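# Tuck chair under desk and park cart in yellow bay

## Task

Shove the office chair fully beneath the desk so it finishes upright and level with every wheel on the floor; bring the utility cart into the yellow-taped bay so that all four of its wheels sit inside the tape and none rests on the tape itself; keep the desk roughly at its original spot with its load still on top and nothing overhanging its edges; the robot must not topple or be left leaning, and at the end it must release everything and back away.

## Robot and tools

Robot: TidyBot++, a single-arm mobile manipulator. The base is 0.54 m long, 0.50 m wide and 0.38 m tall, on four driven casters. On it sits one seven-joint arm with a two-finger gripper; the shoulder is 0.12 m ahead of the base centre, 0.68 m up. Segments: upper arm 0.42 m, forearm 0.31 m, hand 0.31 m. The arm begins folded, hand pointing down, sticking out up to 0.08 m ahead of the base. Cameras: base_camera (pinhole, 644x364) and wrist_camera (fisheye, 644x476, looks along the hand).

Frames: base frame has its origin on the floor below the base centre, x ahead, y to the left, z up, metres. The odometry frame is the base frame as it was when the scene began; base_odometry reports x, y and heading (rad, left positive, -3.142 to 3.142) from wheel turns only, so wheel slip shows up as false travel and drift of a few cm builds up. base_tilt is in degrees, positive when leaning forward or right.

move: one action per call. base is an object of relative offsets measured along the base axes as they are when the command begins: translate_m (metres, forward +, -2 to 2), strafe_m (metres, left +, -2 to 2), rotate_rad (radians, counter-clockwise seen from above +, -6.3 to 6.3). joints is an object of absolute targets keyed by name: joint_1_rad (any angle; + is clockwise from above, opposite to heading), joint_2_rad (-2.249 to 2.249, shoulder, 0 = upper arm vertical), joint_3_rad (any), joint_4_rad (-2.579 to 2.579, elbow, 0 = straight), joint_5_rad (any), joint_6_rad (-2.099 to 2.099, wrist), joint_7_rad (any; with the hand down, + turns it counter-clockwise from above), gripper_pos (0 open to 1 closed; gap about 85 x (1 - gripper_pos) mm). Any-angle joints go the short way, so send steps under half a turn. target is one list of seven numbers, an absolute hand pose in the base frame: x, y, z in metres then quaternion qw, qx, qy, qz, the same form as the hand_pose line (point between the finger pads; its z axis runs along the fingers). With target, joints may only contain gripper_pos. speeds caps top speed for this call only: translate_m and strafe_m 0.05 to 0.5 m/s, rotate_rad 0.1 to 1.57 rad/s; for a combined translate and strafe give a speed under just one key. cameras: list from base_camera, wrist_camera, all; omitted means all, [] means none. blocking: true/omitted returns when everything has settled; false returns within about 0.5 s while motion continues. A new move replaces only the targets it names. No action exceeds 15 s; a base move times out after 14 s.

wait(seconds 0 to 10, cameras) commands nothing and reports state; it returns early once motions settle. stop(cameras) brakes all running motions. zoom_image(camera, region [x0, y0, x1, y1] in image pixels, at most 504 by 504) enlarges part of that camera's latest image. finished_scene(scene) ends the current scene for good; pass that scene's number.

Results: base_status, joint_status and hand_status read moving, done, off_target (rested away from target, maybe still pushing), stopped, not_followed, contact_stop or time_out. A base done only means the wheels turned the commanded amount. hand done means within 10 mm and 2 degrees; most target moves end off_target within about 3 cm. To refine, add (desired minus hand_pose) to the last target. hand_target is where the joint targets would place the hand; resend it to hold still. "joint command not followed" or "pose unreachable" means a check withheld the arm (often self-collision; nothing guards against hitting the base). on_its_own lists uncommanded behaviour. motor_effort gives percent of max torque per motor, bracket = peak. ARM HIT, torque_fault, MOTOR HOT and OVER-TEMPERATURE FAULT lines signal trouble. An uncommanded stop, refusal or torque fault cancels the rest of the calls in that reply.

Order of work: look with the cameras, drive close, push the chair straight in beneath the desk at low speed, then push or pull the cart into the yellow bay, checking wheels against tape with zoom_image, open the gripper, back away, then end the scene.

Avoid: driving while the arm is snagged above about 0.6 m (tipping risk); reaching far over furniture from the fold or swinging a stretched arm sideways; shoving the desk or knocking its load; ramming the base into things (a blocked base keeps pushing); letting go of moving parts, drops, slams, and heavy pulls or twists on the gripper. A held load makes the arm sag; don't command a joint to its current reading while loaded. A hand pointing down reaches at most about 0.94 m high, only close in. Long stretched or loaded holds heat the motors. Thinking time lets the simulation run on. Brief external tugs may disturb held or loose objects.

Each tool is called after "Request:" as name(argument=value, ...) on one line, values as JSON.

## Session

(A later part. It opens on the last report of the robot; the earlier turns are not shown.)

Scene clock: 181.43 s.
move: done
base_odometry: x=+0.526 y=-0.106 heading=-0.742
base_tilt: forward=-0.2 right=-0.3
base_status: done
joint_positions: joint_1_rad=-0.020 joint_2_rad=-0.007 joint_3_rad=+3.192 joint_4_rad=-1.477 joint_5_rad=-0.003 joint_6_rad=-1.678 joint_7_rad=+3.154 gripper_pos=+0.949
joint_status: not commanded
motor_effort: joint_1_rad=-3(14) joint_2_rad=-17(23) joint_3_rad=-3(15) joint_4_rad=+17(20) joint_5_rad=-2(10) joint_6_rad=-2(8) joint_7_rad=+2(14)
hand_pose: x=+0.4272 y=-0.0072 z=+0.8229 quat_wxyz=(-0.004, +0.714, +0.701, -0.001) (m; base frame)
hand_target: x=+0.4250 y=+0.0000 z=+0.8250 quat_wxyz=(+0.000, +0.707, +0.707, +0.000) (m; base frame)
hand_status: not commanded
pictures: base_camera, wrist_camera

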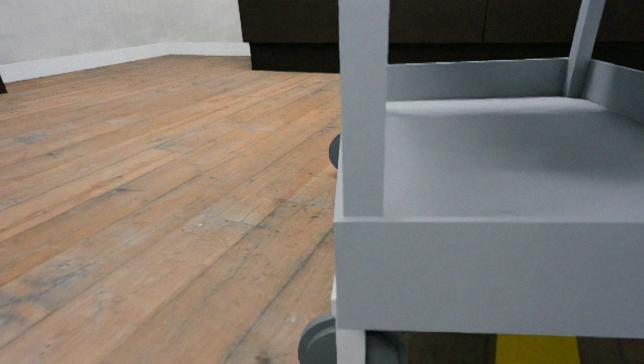

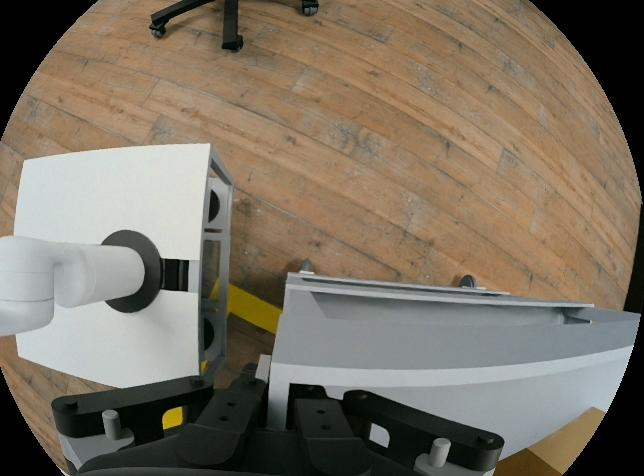

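Request:
move(base={"translate_m":-0.097,"strafe_m":-0.366,"rotate_rad":-0.41}, speeds={"translate_m":0.1,"rotate_rad":0.11})

Scene clock: 190.27 s.
move: done
base_odometry: x=+0.207 y=-0.310 heading=-1.153
base_tilt: forward=-0.1 right=-0.3
base_status: done
joint_positions: joint_1_rad=-0.029 joint_2_rad=+0.004 joint_3_rad=+3.184 joint_4_rad=-1.465 joint_5_rad=-0.005 joint_6_rad=-1.669 joint_7_rad=+3.150 gripper_pos=+0.949
joint_status: not commanded
motor_effort: joint_1_rad=-3(9) joint_2_rad=-20(25) joint_3_rad=-3(9) joint_4_rad=+17(21) joint_5_rad=-1(8) joint_6_rad=-3(11) joint_7_rad=+1(13)
hand_pose: x=+0.4349 y=-0.0015 z=+0.8230 quat_wxyz=(+0.000, +0.709, +0.706, +0.003) (m; base frame)
hand_target: x=+0.4250 y=+0.0000 z=+0.8250 quat_wxyz=(+0.000, +0.707, +0.707, +0.000) (m; base frame)
hand_status: not commanded
pictures: base_camera, wrist_camera

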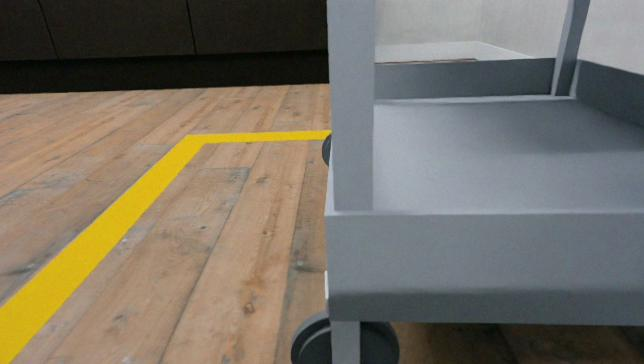

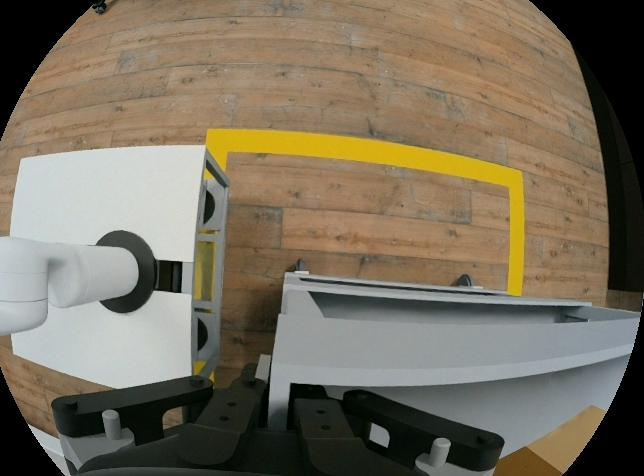

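Request:
move(joints={"gripper_pos":0.4})

Request:
move(target=[0.41,0,0.93,0,0.7071,0.7071,0])

Request:
move(base={"translate_m":-0.5})

Scene clock: 195.07 s.
move: done
base_odometry: x=+0.207 y=-0.310 heading=-1.153
base_tilt: forward=-0.1 right=-0.3
base_status: not commanded
joint_positions: joint_1_rad=-0.029 joint_2_rad=+0.000 joint_3_rad=+3.184 joint_4_rad=-1.467 joint_5_rad=-0.005 joint_6_rad=-1.669 joint_7_rad=+3.150 gripper_pos=+0.400
joint_status: all done
motor_effort: joint_1_rad=+0(2) joint_2_rad=-17(23) joint_3_rad=+0(2) joint_4_rad=+17(19) joint_5_rad=-1(1) joint_6_rad=+0(3) joint_7_rad=+0(2)
hand_pose: x=+0.4339 y=-0.0014 z=+0.8237 quat_wxyz=(+0.000, +0.709, +0.706, +0.003) (m; base frame)
hand_target: x=+0.4250 y=+0.0000 z=+0.8250 quat_wxyz=(+0.000, +0.707, +0.707, +0.000) (m; base frame)
hand_status: not commanded
pictures: base_camera, wrist_camera

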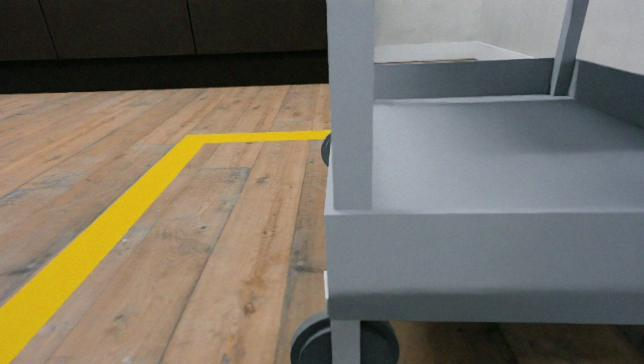

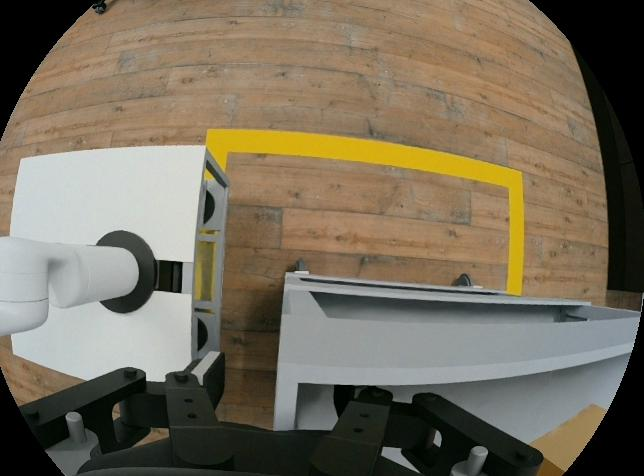

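Scene clock: 196.60 s.
move: off_target
base_odometry: x=+0.207 y=-0.310 heading=-1.153
base_tilt: forward=-0.1 right=-0.3
base_status: not commanded
joint_positions: joint_1_rad=-0.017 joint_2_rad=+0.002 joint_3_rad=+3.168 joint_4_rad=-1.098 joint_5_rad=-0.005 joint_6_rad=-1.976 joint_7_rad=+3.150 gripper_pos=+0.400
joint_status: not commanded
motor_effort: joint_1_rad=+0(0) joint_2_rad=-17(18) joint_3_rad=+0(0) joint_4_rad=+16(19) joint_5_rad=+0(1) joint_6_rad=+1(1) joint_7_rad=+1(1)
hand_pose: x=+0.4208 y=+0.0000 z=+0.9347 quat_wxyz=(+0.022, +0.706, +0.707, +0.025) (m; base frame)
hand_target: x=+0.4100 y=+0.0000 z=+0.9300 quat_wxyz=(+0.000, +0.707, +0.707, +0.000) (m; base frame)
hand_status: off_target (0.012 m and 3.8 deg from the pose sent, 0.109 m and 0.5 deg at the start)
pictures: base_camera, wrist_camera

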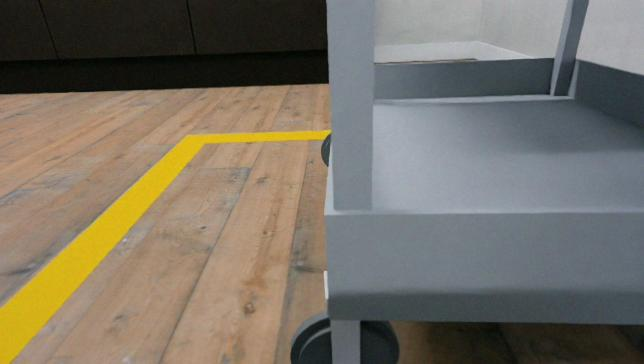

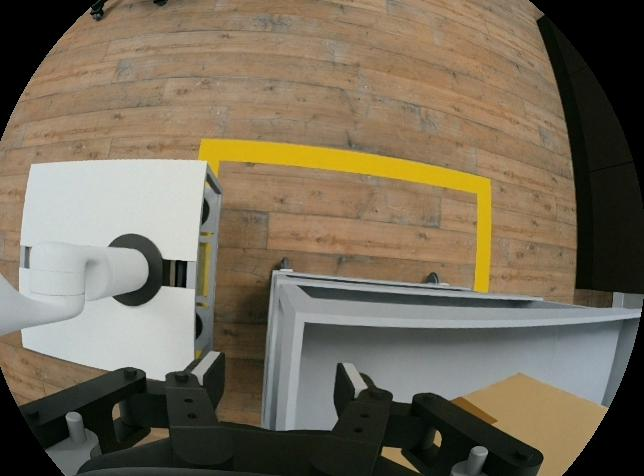

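Scene clock: 198.87 s.
move: done
base_odometry: x=+0.004 y=+0.147 heading=-1.152
base_tilt: forward=-0.2 right=-0.3
base_status: done
joint_positions: joint_1_rad=-0.015 joint_2_rad=+0.014 joint_3_rad=+3.166 joint_4_rad=-1.097 joint_5_rad=-0.005 joint_6_rad=-1.985 joint_7_rad=+3.150 gripper_pos=+0.400
joint_status: not commanded
motor_effort: joint_1_rad=+0(1) joint_2_rad=-16(20) joint_3_rad=+0(1) joint_4_rad=+16(17) joint_5_rad=+0(1) joint_6_rad=+0(1) joint_7_rad=+0(1)
hand_pose: x=+0.4211 y=+0.0001 z=+0.9311 quat_wxyz=(+0.015, +0.706, +0.708, +0.017) (m; base frame)
hand_target: x=+0.4100 y=+0.0000 z=+0.9300 quat_wxyz=(+0.000, +0.707, +0.707, +0.000) (m; base frame)
hand_status: not commanded
pictures: base_camera, wrist_camera

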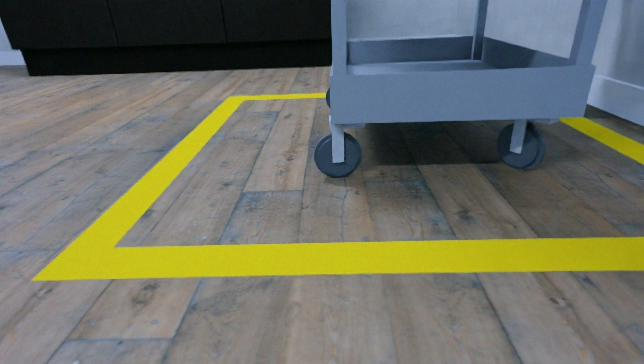

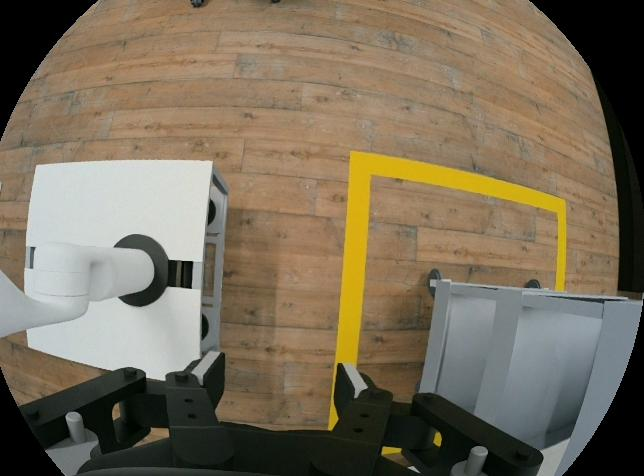

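Request:
zoom_image(camera="base_camera", region=[220, 70, 420, 190])

Request:
zoom_image(camera="wrist_camera", region=[400, 180, 620, 340])

Scaled by 2.520.

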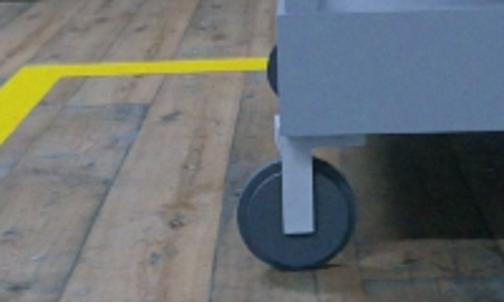

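Scaled by 2.291.

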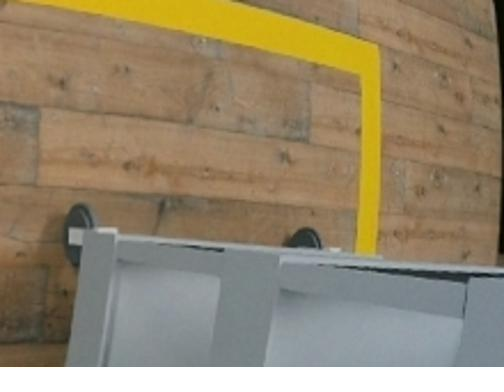

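Request:
move(joints={"joint_1_rad":0,"joint_2_rad":-0.385,"joint_3_rad":3.12,"joint_4_rad":-2.5,"joint_5_rad":0,"joint_6_rad":0.2,"joint_7_rad":1.57,"gripper_pos":1}, base={"rotate_rad":1.153})

Request:
move(base={"translate_m":1.68,"strafe_m":-0.56})

Request:
move(base={"rotate_rad":2.03})

Scene clock: 214.90 s.
move: done
base_odometry: x=+0.004 y=+0.147 heading=+0.000
base_tilt: forward=-0.2 right=-0.3
base_status: done
joint_positions: joint_1_rad=-0.010 joint_2_rad=-0.361 joint_3_rad=+3.142 joint_4_rad=-2.484 joint_5_rad=-0.005 joint_6_rad=+0.158 joint_7_rad=+1.642 gripper_pos=+0.999
joint_status: all done
motor_effort: joint_1_rad=+0(3) joint_2_rad=-6(19) joint_3_rad=+1(3) joint_4_rad=+20(22) joint_5_rad=+0(2) joint_6_rad=+8(9) joint_7_rad=+0(2)
hand_pose: x=+0.5255 y=+0.0049 z=+0.7912 quat_wxyz=(+0.016, +0.831, +0.031, +0.555) (m; base frame)
hand_target: x=+0.5226 y=+0.0104 z=+0.8038 quat_wxyz=(-0.003, +0.818, +0.010, +0.576) (m; base frame)
hand_status: not commanded
pictures: base_camera, wrist_camera

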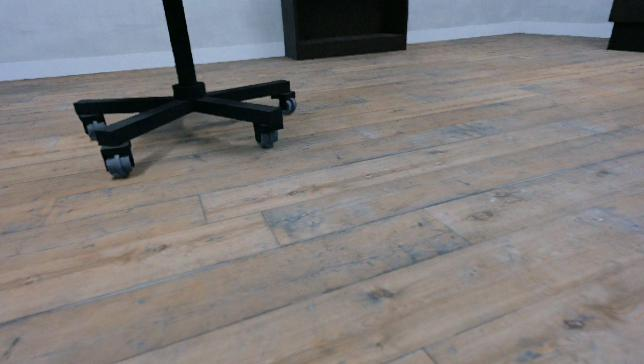

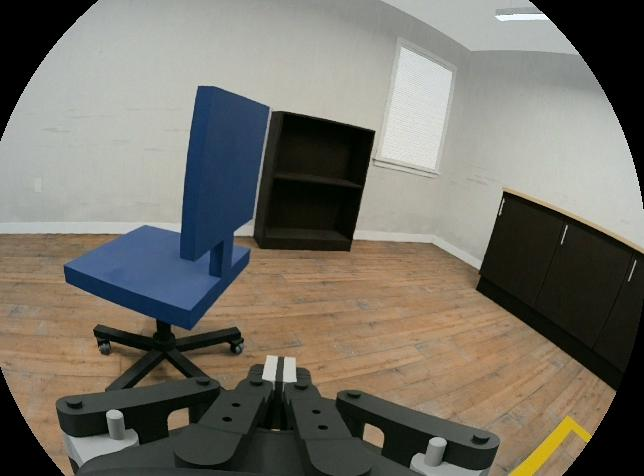

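Scene clock: 219.63 s.
move: done
base_odometry: x=+1.684 y=-0.413 heading=+0.001
base_tilt: forward=-0.1 right=-0.3
base_status: done
joint_positions: joint_1_rad=-0.010 joint_2_rad=-0.370 joint_3_rad=+3.139 joint_4_rad=-2.486 joint_5_rad=-0.005 joint_6_rad=+0.163 joint_7_rad=+1.640 gripper_pos=+0.999
joint_status: not commanded
motor_effort: joint_1_rad=+0(0) joint_2_rad=-7(9) joint_3_rad=+1(1) joint_4_rad=+20(22) joint_5_rad=+0(1) joint_6_rad=+8(9) joint_7_rad=+0(1)
hand_pose: x=+0.5244 y=+0.0060 z=+0.7947 quat_wxyz=(+0.016, +0.828, +0.032, +0.559) (m; base frame)
hand_target: x=+0.5226 y=+0.0104 z=+0.8038 quat_wxyz=(-0.003, +0.818, +0.010, +0.576) (m; base frame)
hand_status: not commanded
pictures: base_camera, wrist_camera

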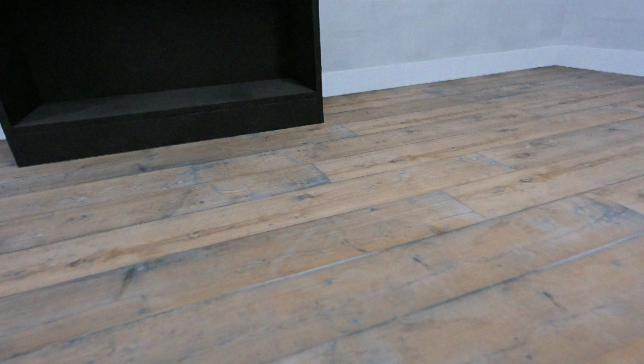

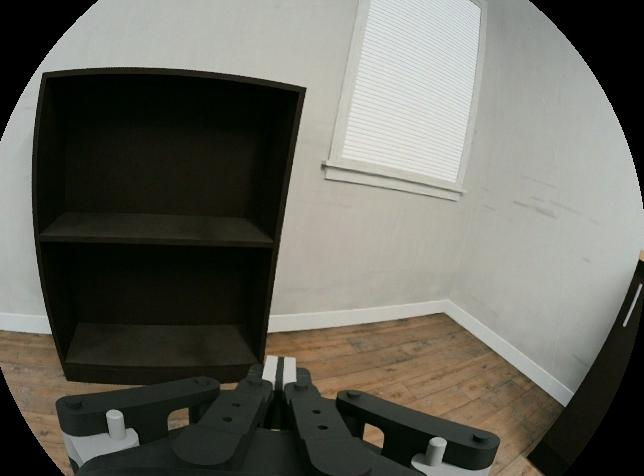

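Scene clock: 222.20 s.
move: done
base_odometry: x=+1.684 y=-0.413 heading=+2.030
base_tilt: forward=-0.2 right=-0.3
base_status: done
joint_positions: joint_1_rad=-0.009 joint_2_rad=-0.370 joint_3_rad=+3.135 joint_4_rad=-2.486 joint_5_rad=-0.005 joint_6_rad=+0.163 joint_7_rad=+1.640 gripper_pos=+0.999
joint_status: not commanded
motor_effort: joint_1_rad=+0(1) joint_2_rad=-6(8) joint_3_rad=+0(1) joint_4_rad=+20(21) joint_5_rad=+0(1) joint_6_rad=+9(9) joint_7_rad=+0(1)
hand_pose: x=+0.5243 y=+0.0075 z=+0.7947 quat_wxyz=(+0.015, +0.828, +0.034, +0.560) (m; base frame)
hand_target: x=+0.5226 y=+0.0104 z=+0.8038 quat_wxyz=(-0.003, +0.818, +0.010, +0.576) (m; base frame)
hand_status: not commanded
pictures: base_camera, wrist_camera

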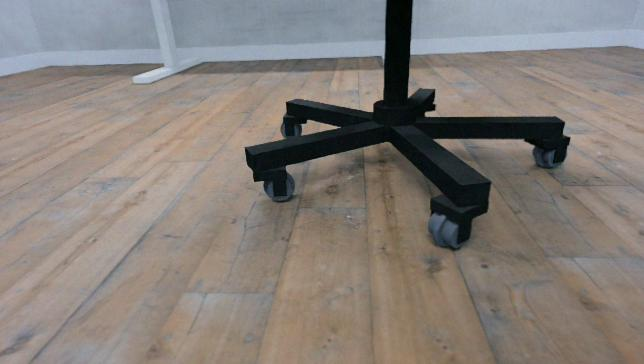

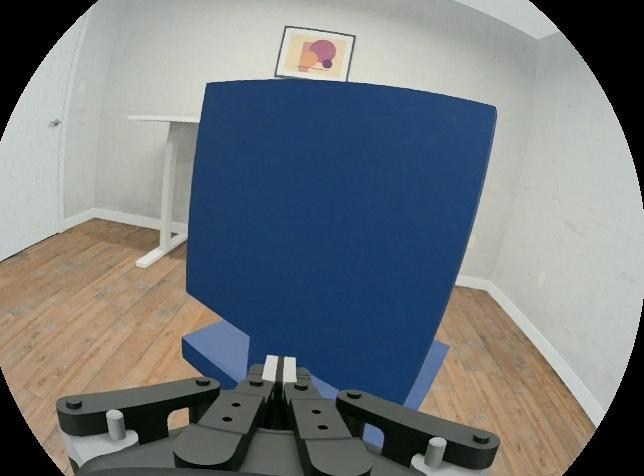

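Request:
move(base={"strafe_m":-0.24,"translate_m":0.1}, joints={"gripper_pos":0})

Request:
move(base={"translate_m":0.25}, speeds={"translate_m":0.12})

Scene clock: 232.43 s.
move: done
base_odometry: x=+1.855 y=-0.217 heading=+2.031
base_tilt: forward=-0.1 right=-0.3
base_status: done
joint_positions: joint_1_rad=-0.009 joint_2_rad=-0.370 joint_3_rad=+3.132 joint_4_rad=-2.486 joint_5_rad=-0.005 joint_6_rad=+0.163 joint_7_rad=+1.640 gripper_pos=+0.000
joint_status: all done
motor_effort: joint_1_rad=+0(1) joint_2_rad=-7(8) joint_3_rad=+0(3) joint_4_rad=+21(21) joint_5_rad=+0(1) joint_6_rad=+8(9) joint_7_rad=+0(1)
hand_pose: x=+0.5242 y=+0.0087 z=+0.7950 quat_wxyz=(+0.015, +0.828, +0.035, +0.560) (m; base frame)
hand_target: x=+0.5226 y=+0.0104 z=+0.8038 quat_wxyz=(-0.003, +0.818, +0.010, +0.576) (m; base frame)
hand_status: not commanded
pictures: base_camera, wrist_camera

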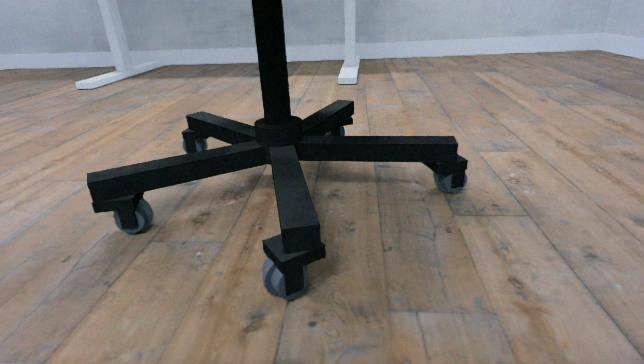

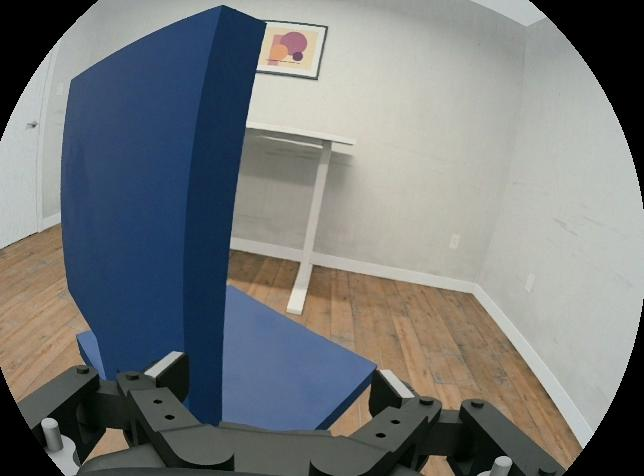

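Scene clock: 235.10 s.
move: done
base_odometry: x=+1.744 y=+0.007 heading=+2.031
base_tilt: forward=-0.2 right=-0.3
base_status: done
joint_positions: joint_1_rad=-0.001 joint_2_rad=-0.377 joint_3_rad=+3.129 joint_4_rad=-2.495 joint_5_rad=-0.005 joint_6_rad=+0.169 joint_7_rad=+1.639 gripper_pos=+0.000
joint_status: not commanded
motor_effort: joint_1_rad=+0(5) joint_2_rad=-5(9) joint_3_rad=+0(5) joint_4_rad=+20(25) joint_5_rad=+0(1) joint_6_rad=+8(11) joint_7_rad=+0(1)
hand_pose: x=+0.5217 y=+0.0066 z=+0.7943 quat_wxyz=(+0.016, +0.827, +0.032, +0.561) (m; base frame)
hand_target: x=+0.5226 y=+0.0104 z=+0.8038 quat_wxyz=(-0.003, +0.818, +0.010, +0.576) (m; base frame)
hand_status: not commanded
pictures: base_camera, wrist_camera

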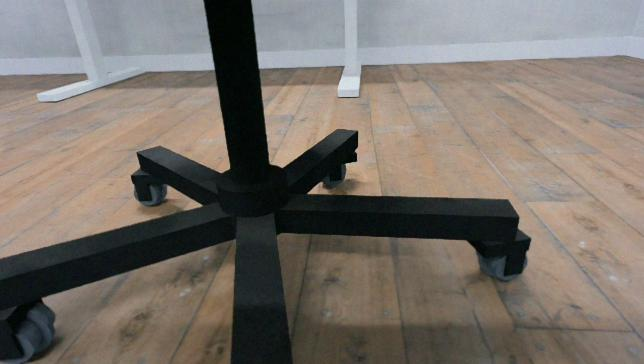

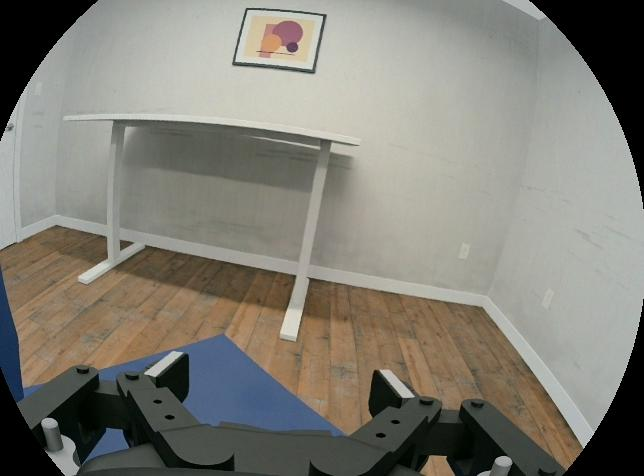

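Request:
move(base={"translate_m":-0.35})

Request:
move(base={"strafe_m":0.35})

Scene clock: 243.97 s.
move: done
base_odometry: x=+1.900 y=-0.306 heading=+2.030
base_tilt: forward=-0.2 right=-0.3
base_status: done
joint_positions: joint_1_rad=-0.001 joint_2_rad=-0.383 joint_3_rad=+3.129 joint_4_rad=-2.494 joint_5_rad=-0.005 joint_6_rad=+0.169 joint_7_rad=+1.639 gripper_pos=+0.000
joint_status: not commanded
motor_effort: joint_1_rad=+0(1) joint_2_rad=-6(9) joint_3_rad=+0(3) joint_4_rad=+21(22) joint_5_rad=+0(1) joint_6_rad=+8(9) joint_7_rad=+0(1)
hand_pose: x=+0.5212 y=+0.0067 z=+0.7971 quat_wxyz=(+0.017, +0.825, +0.032, +0.564) (m; base frame)
hand_target: x=+0.5226 y=+0.0104 z=+0.8038 quat_wxyz=(-0.003, +0.818, +0.010, +0.576) (m; base frame)
hand_status: not commanded
pictures: base_camera, wrist_camera

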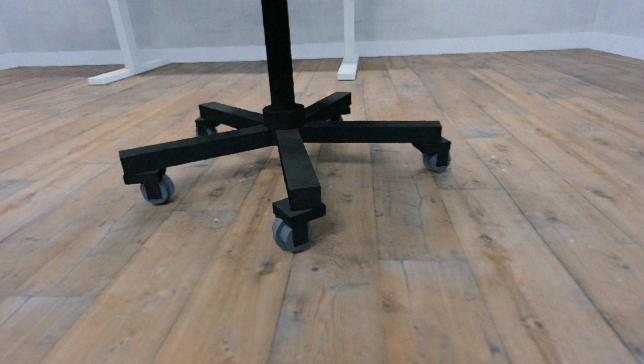

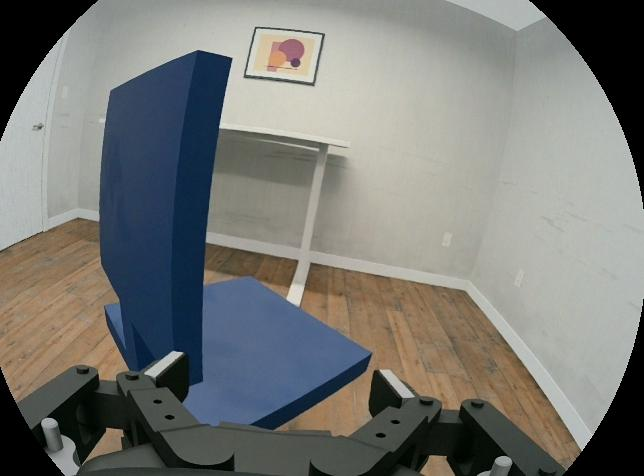

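Scene clock: 245.90 s.
move: done
base_odometry: x=+1.586 y=-0.462 heading=+2.031
base_tilt: forward=-0.2 right=-0.3
base_status: done
joint_positions: joint_1_rad=-0.001 joint_2_rad=-0.383 joint_3_rad=+3.127 joint_4_rad=-2.494 joint_5_rad=-0.005 joint_6_rad=+0.169 joint_7_rad=+1.639 gripper_pos=+0.000
joint_status: not commanded
motor_effort: joint_1_rad=+0(2) joint_2_rad=-6(7) joint_3_rad=+1(2) joint_4_rad=+20(21) joint_5_rad=+0(1) joint_6_rad=+8(9) joint_7_rad=+0(1)
hand_pose: x=+0.5211 y=+0.0073 z=+0.7971 quat_wxyz=(+0.016, +0.825, +0.033, +0.564) (m; base frame)
hand_target: x=+0.5226 y=+0.0104 z=+0.8038 quat_wxyz=(-0.003, +0.818, +0.010, +0.576) (m; base frame)
hand_status: not commanded
pictures: base_camera, wrist_camera

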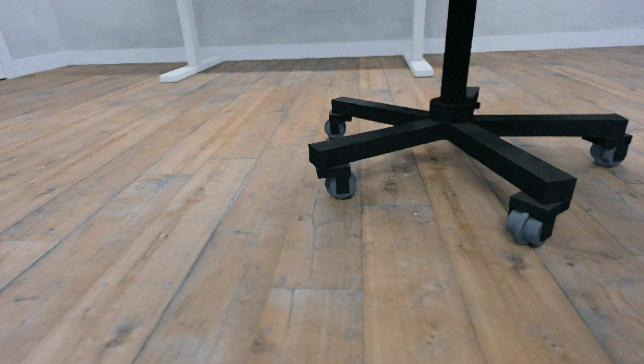

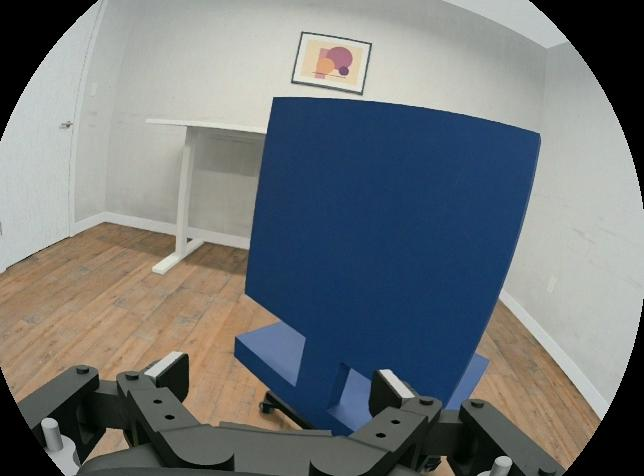

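Request:
move(base={"translate_m":0.06,"strafe_m":-0.447})

Request:
move(base={"rotate_rad":-0.25}, target=[0.42,0,0.93,0,0.7071,0.7071,0])

Scene clock: 260.57 s.
move: done
base_odometry: x=+1.960 y=-0.209 heading=+2.032
base_tilt: forward=-0.2 right=-0.3
base_status: done
joint_positions: joint_1_rad=-0.001 joint_2_rad=-0.383 joint_3_rad=+3.127 joint_4_rad=-2.494 joint_5_rad=-0.005 joint_6_rad=+0.169 joint_7_rad=+1.639 gripper_pos=+0.000
joint_status: not commanded
motor_effort: joint_1_rad=+0(1) joint_2_rad=-6(7) joint_3_rad=+0(2) joint_4_rad=+20(21) joint_5_rad=-1(1) joint_6_rad=+8(9) joint_7_rad=+0(1)
hand_pose: x=+0.5211 y=+0.0076 z=+0.7971 quat_wxyz=(+0.016, +0.825, +0.033, +0.564) (m; base frame)
hand_target: x=+0.5226 y=+0.0104 z=+0.8038 quat_wxyz=(-0.003, +0.818, +0.010, +0.576) (m; base frame)
hand_status: not commanded
pictures: base_camera, wrist_camera

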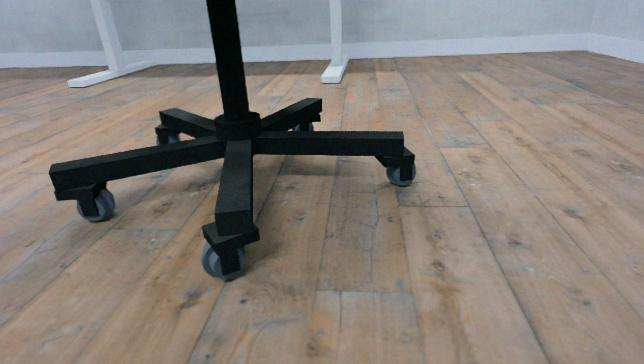

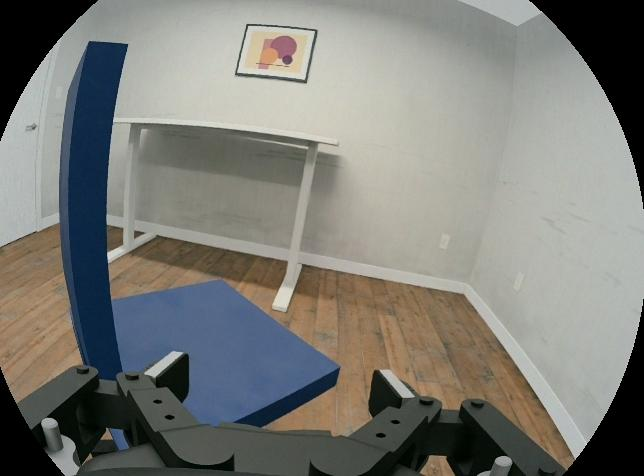

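Scene clock: 263.87 s.
move: off_target
base_odometry: x=+1.960 y=-0.209 heading=+1.782
base_tilt: forward=-0.1 right=-0.3
base_status: done
joint_positions: joint_1_rad=+0.007 joint_2_rad=+0.025 joint_3_rad=+3.127 joint_4_rad=-1.072 joint_5_rad=-0.005 joint_6_rad=-1.978 joint_7_rad=+3.073 gripper_pos=+0.000
joint_status: not commanded
motor_effort: joint_1_rad=+0(1) joint_2_rad=-17(18) joint_3_rad=+0(2) joint_4_rad=+16(22) joint_5_rad=+0(1) joint_6_rad=+1(9) joint_7_rad=+0(1)
hand_pose: x=+0.4299 y=+0.0049 z=+0.9351 quat_wxyz=(+0.021, +0.727, +0.685, +0.026) (m; base frame)
hand_target: x=+0.4200 y=+0.0000 z=+0.9300 quat_wxyz=(+0.000, +0.707, +0.707, +0.000) (m; base frame)
hand_status: off_target (0.012 m and 5.1 deg from the pose sent, 0.167 m and 105.3 deg at the start)
pictures: base_camera, wrist_camera

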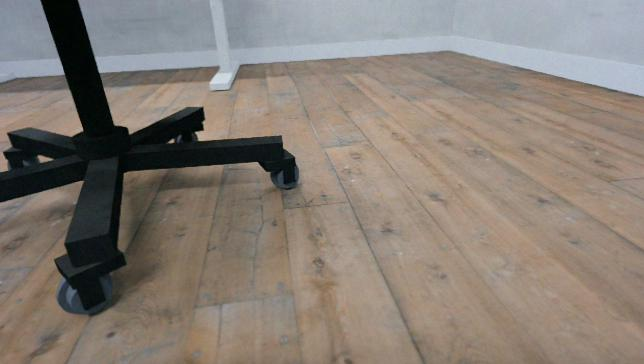

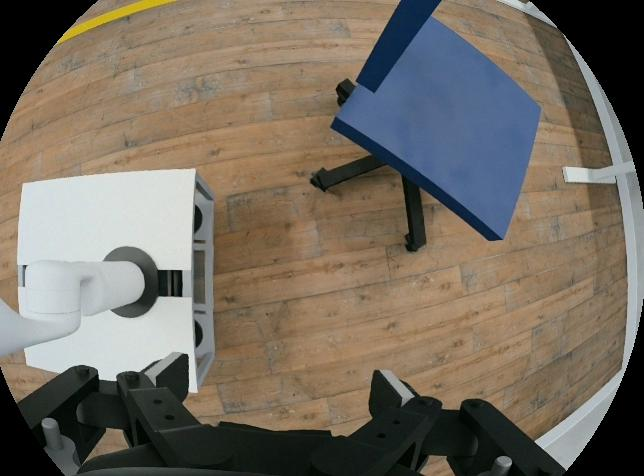

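Request:
move(base={"rotate_rad":-0.61})

Request:
move(base={"translate_m":-0.23,"strafe_m":0.4})

Scene clock: 272.37 s.
move: done
base_odometry: x=+1.960 y=-0.209 heading=+1.172
base_tilt: forward=-0.1 right=-0.3
base_status: done
joint_positions: joint_1_rad=+0.019 joint_2_rad=+0.032 joint_3_rad=+3.126 joint_4_rad=-1.072 joint_5_rad=-0.005 joint_6_rad=-1.981 joint_7_rad=+3.074 gripper_pos=+0.000
joint_status: not commanded
motor_effort: joint_1_rad=+0(2) joint_2_rad=-17(18) joint_3_rad=+1(2) joint_4_rad=+17(17) joint_5_rad=+0(2) joint_6_rad=+0(1) joint_7_rad=+0(1)
hand_pose: x=+0.4306 y=+0.0015 z=+0.9329 quat_wxyz=(+0.017, +0.731, +0.682, +0.022) (m; base frame)
hand_target: x=+0.4200 y=+0.0000 z=+0.9300 quat_wxyz=(+0.000, +0.707, +0.707, +0.000) (m; base frame)
hand_status: not commanded
pictures: base_camera, wrist_camera

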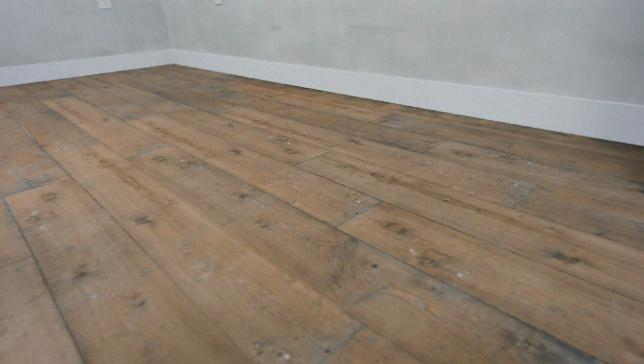

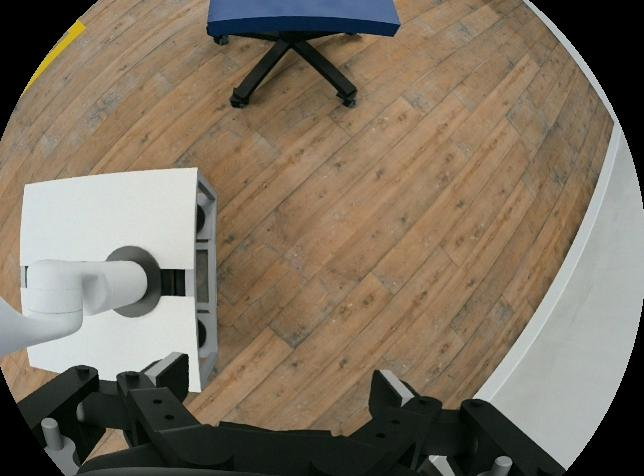

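Scene clock: 274.63 s.
move: done
base_odometry: x=+1.502 y=-0.266 heading=+1.172
base_tilt: forward=-0.1 right=-0.3
base_status: done
joint_positions: joint_1_rad=+0.019 joint_2_rad=+0.035 joint_3_rad=+3.126 joint_4_rad=-1.072 joint_5_rad=-0.005 joint_6_rad=-1.984 joint_7_rad=+3.074 gripper_pos=+0.000
joint_status: not commanded
motor_effort: joint_1_rad=+0(2) joint_2_rad=-18(19) joint_3_rad=+0(2) joint_4_rad=+16(17) joint_5_rad=-1(1) joint_6_rad=+0(1) joint_7_rad=+0(1)
hand_pose: x=+0.4306 y=+0.0015 z=+0.9320 quat_wxyz=(+0.016, +0.731, +0.682, +0.020) (m; base frame)
hand_target: x=+0.4200 y=+0.0000 z=+0.9300 quat_wxyz=(+0.000, +0.707, +0.707, +0.000) (m; base frame)
hand_status: not commanded
pictures: base_camera, wrist_camera

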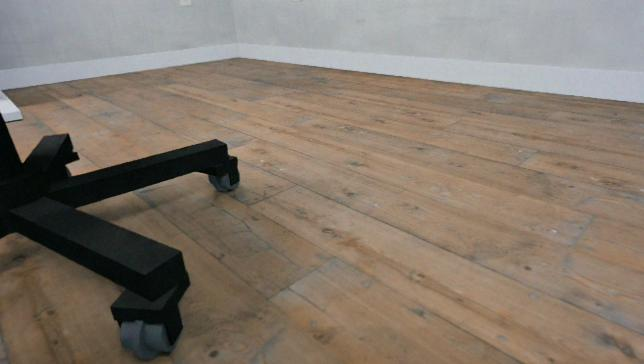

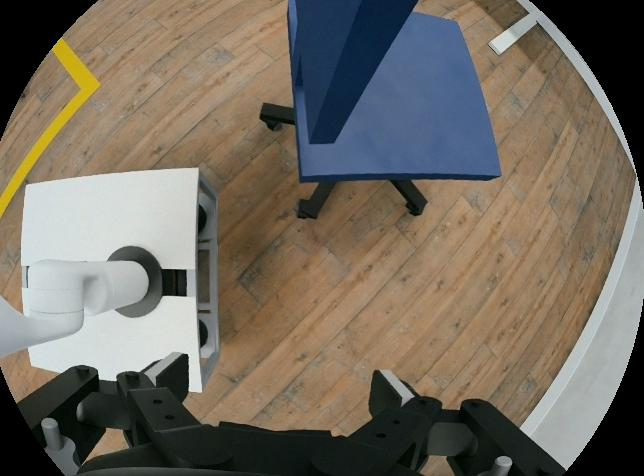

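Request:
move(base={"translate_m":0.075,"strafe_m":0.14})

Scene clock: 283.70 s.
move: done
base_odometry: x=+1.402 y=-0.143 heading=+1.172
base_tilt: forward=-0.1 right=-0.3
base_status: done
joint_positions: joint_1_rad=+0.020 joint_2_rad=+0.041 joint_3_rad=+3.124 joint_4_rad=-1.071 joint_5_rad=-0.005 joint_6_rad=-1.985 joint_7_rad=+3.074 gripper_pos=+0.000
joint_status: not commanded
motor_effort: joint_1_rad=+0(2) joint_2_rad=-17(19) joint_3_rad=+0(2) joint_4_rad=+16(17) joint_5_rad=+0(2) joint_6_rad=+0(1) joint_7_rad=+0(1)
hand_pose: x=+0.4317 y=+0.0018 z=+0.9304 quat_wxyz=(+0.013, +0.730, +0.683, +0.018) (m; base frame)
hand_target: x=+0.4200 y=+0.0000 z=+0.9300 quat_wxyz=(+0.000, +0.707, +0.707, +0.000) (m; base frame)
hand_status: not commanded
pictures: base_camera, wrist_camera

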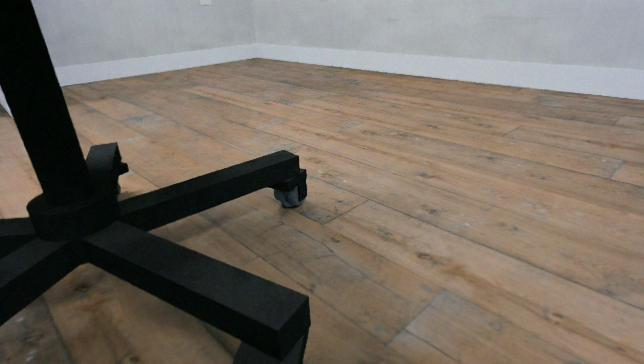

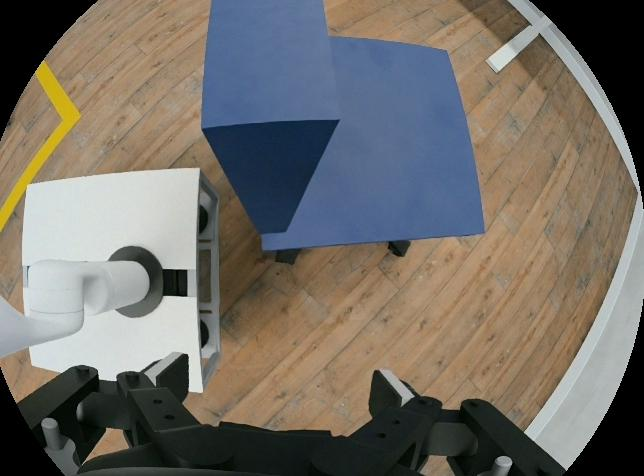

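Request:
move(target=[0.42,0,0.885,0,0.7071,0.7071,0])

Request:
move(base={"strafe_m":0.05})

Scene clock: 290.70 s.
move: off_target
base_odometry: x=+1.402 y=-0.143 heading=+1.172
base_tilt: forward=-0.1 right=-0.3
base_status: not commanded
joint_positions: joint_1_rad=-0.002 joint_2_rad=+0.029 joint_3_rad=+3.144 joint_4_rad=-1.253 joint_5_rad=-0.005 joint_6_rad=-1.919 joint_7_rad=+3.075 gripper_pos=+0.000
joint_status: not commanded
motor_effort: joint_1_rad=+0(0) joint_2_rad=-17(19) joint_3_rad=+0(1) joint_4_rad=+17(18) joint_5_rad=+0(1) joint_6_rad=-1(1) joint_7_rad=+0(1)
hand_pose: x=+0.4142 y=+0.0025 z=+0.8812 quat_wxyz=(-0.022, +0.730, +0.683, -0.020) (m; base frame)
hand_target: x=+0.4200 y=+0.0000 z=+0.8850 quat_wxyz=(+0.000, +0.707, +0.707, +0.000) (m; base frame)
hand_status: off_target (0.007 m and 5.1 deg from the pose sent, 0.047 m and 4.6 deg at the start)
pictures: base_camera, wrist_camera

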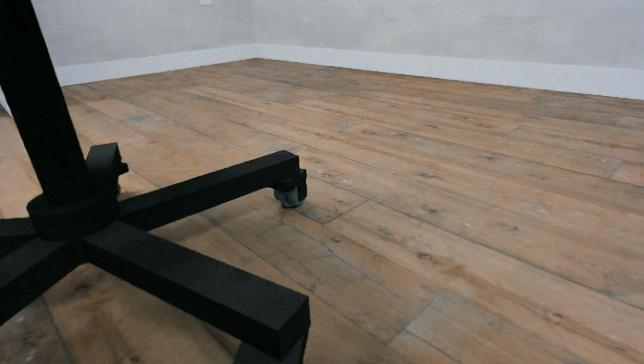

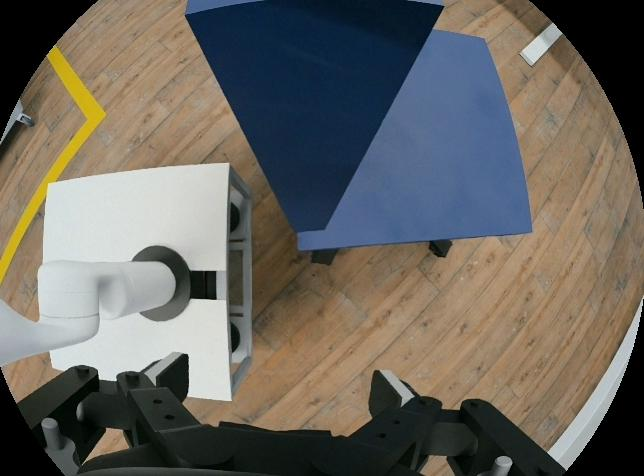

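Scene clock: 291.67 s.
move: done
base_odometry: x=+1.356 y=-0.123 heading=+1.172
base_tilt: forward=-0.2 right=-0.3
base_status: done
joint_positions: joint_1_rad=-0.012 joint_2_rad=+0.027 joint_3_rad=+3.151 joint_4_rad=-1.253 joint_5_rad=-0.005 joint_6_rad=-1.919 joint_7_rad=+3.075 gripper_pos=+0.000
joint_status: not commanded
motor_effort: joint_1_rad=+0(2) joint_2_rad=-18(19) joint_3_rad=+0(2) joint_4_rad=+17(17) joint_5_rad=+0(1) joint_6_rad=-1(1) joint_7_rad=+0(1)
hand_pose: x=+0.4139 y=+0.0037 z=+0.8818 quat_wxyz=(-0.021, +0.728, +0.685, -0.020) (m; base frame)
hand_target: x=+0.4200 y=+0.0000 z=+0.8850 quat_wxyz=(+0.000, +0.707, +0.707, +0.000) (m; base frame)
hand_status: not commanded
pictures: base_camera, wrist_camera

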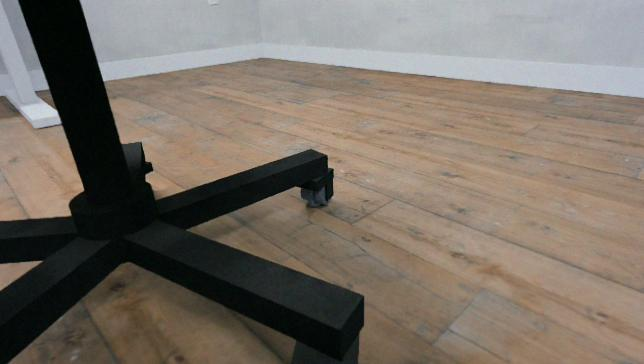

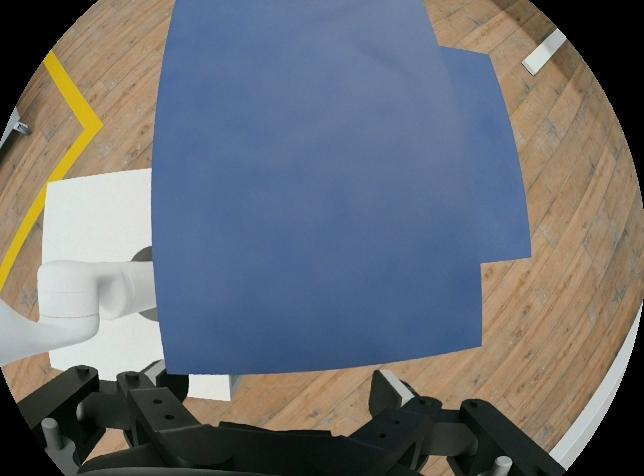

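Request:
move(target=[0.42,0,0.905,0,0.7071,0.7071,0], base={"translate_m":0.005})

Request:
move(base={"strafe_m":0.02})

Scene clock: 298.77 s.
move: off_target
base_odometry: x=+1.358 y=-0.118 heading=+1.173
base_tilt: forward=-0.1 right=-0.3
base_status: done
joint_positions: joint_1_rad=-0.012 joint_2_rad=+0.024 joint_3_rad=+3.151 joint_4_rad=-1.182 joint_5_rad=-0.005 joint_6_rad=-1.921 joint_7_rad=+3.076 gripper_pos=+0.000
joint_status: not commanded
motor_effort: joint_1_rad=+0(0) joint_2_rad=-18(24) joint_3_rad=+0(1) joint_4_rad=+17(18) joint_5_rad=-1(1) joint_6_rad=+0(2) joint_7_rad=-1(1)
hand_pose: x=+0.4274 y=+0.0037 z=+0.9032 quat_wxyz=(+0.003, +0.728, +0.685, +0.007) (m; base frame)
hand_target: x=+0.4200 y=+0.0000 z=+0.9050 quat_wxyz=(+0.000, +0.707, +0.707, +0.000) (m; base frame)
hand_status: off_target (0.008 m and 3.6 deg from the pose sent, 0.024 m and 4.8 deg at the start)
pictures: base_camera, wrist_camera

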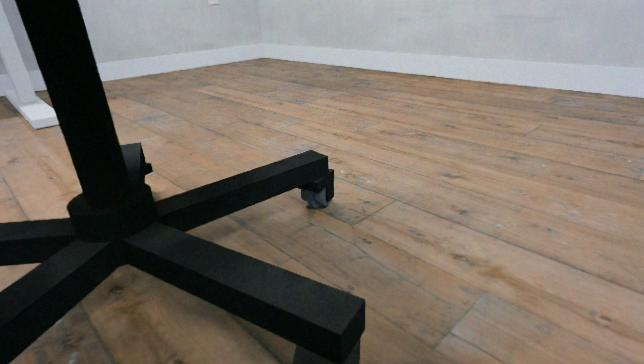

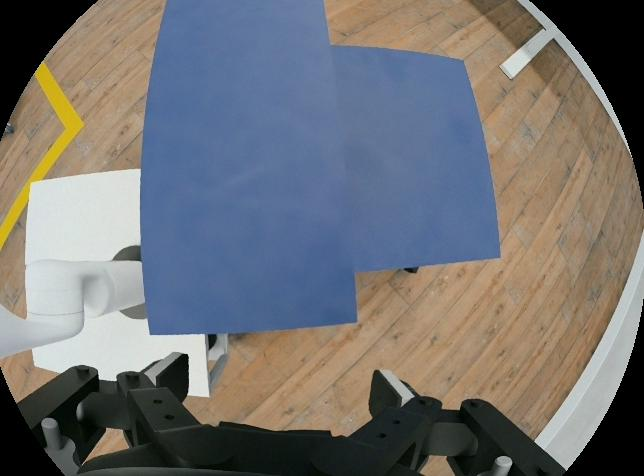

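Scene clock: 299.50 s.
move: done
base_odometry: x=+1.339 y=-0.110 heading=+1.172
base_tilt: forward=-0.1 right=-0.3
base_status: done
joint_positions: joint_1_rad=-0.010 joint_2_rad=+0.024 joint_3_rad=+3.150 joint_4_rad=-1.182 joint_5_rad=-0.005 joint_6_rad=-1.921 joint_7_rad=+3.076 gripper_pos=+0.000
joint_status: not commanded
motor_effort: joint_1_rad=+0(2) joint_2_rad=-17(19) joint_3_rad=+0(2) joint_4_rad=+16(17) joint_5_rad=+0(1) joint_6_rad=+0(1) joint_7_rad=+0(1)
hand_pose: x=+0.4274 y=+0.0032 z=+0.9032 quat_wxyz=(+0.003, +0.729, +0.685, +0.007) (m; base frame)
hand_target: x=+0.4200 y=+0.0000 z=+0.9050 quat_wxyz=(+0.000, +0.707, +0.707, +0.000) (m; base frame)
hand_status: not commanded
pictures: base_camera, wrist_camera

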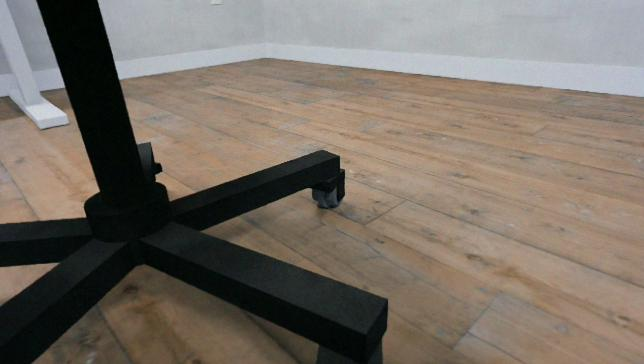

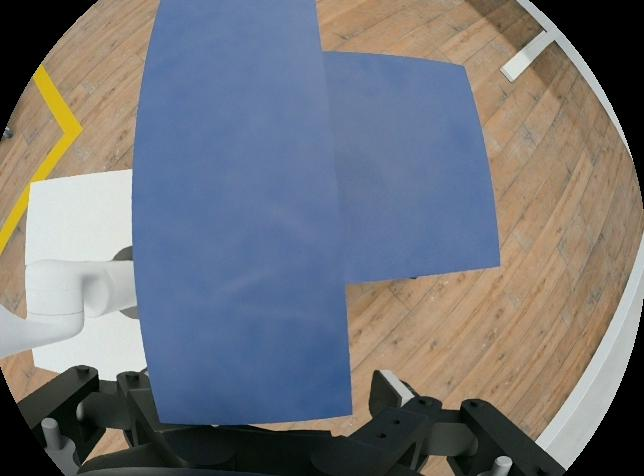

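Request:
move(base={"strafe_m":0.16}, speeds={"strafe_m":0.1})

Scene clock: 305.00 s.
move: done
base_odometry: x=+1.192 y=-0.048 heading=+1.173
base_tilt: forward=-0.2 right=-0.3
base_status: done
joint_positions: joint_1_rad=+0.001 joint_2_rad=+0.023 joint_3_rad=+3.157 joint_4_rad=-1.182 joint_5_rad=+0.007 joint_6_rad=-1.925 joint_7_rad=+3.086 gripper_pos=+0.000
joint_status: not commanded
motor_effort: joint_1_rad=+0(5) joint_2_rad=-17(18) joint_3_rad=+1(5) joint_4_rad=+17(18) joint_5_rad=+0(6) joint_6_rad=+0(3) joint_7_rad=+0(2)
hand_pose: x=+0.4259 y=-0.0058 z=+0.9035 quat_wxyz=(+0.006, +0.733, +0.680, +0.002) (m; base frame)
hand_target: x=+0.4200 y=+0.0000 z=+0.9050 quat_wxyz=(+0.000, +0.707, +0.707, +0.000) (m; base frame)
hand_status: not commanded
pictures: base_camera, wrist_camera

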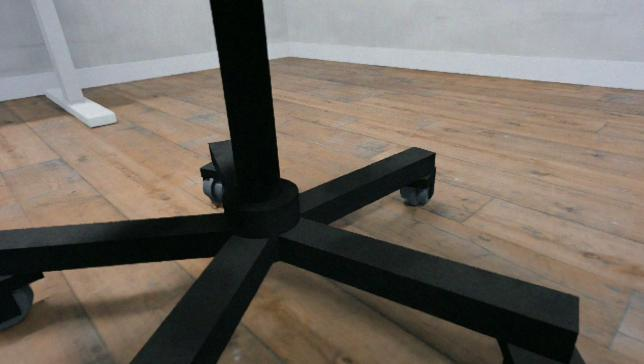

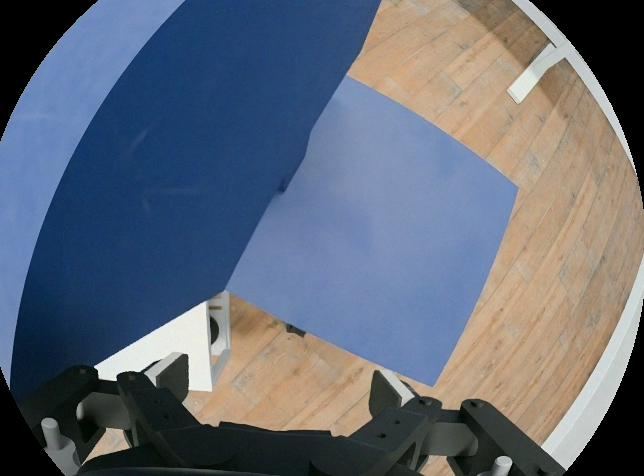

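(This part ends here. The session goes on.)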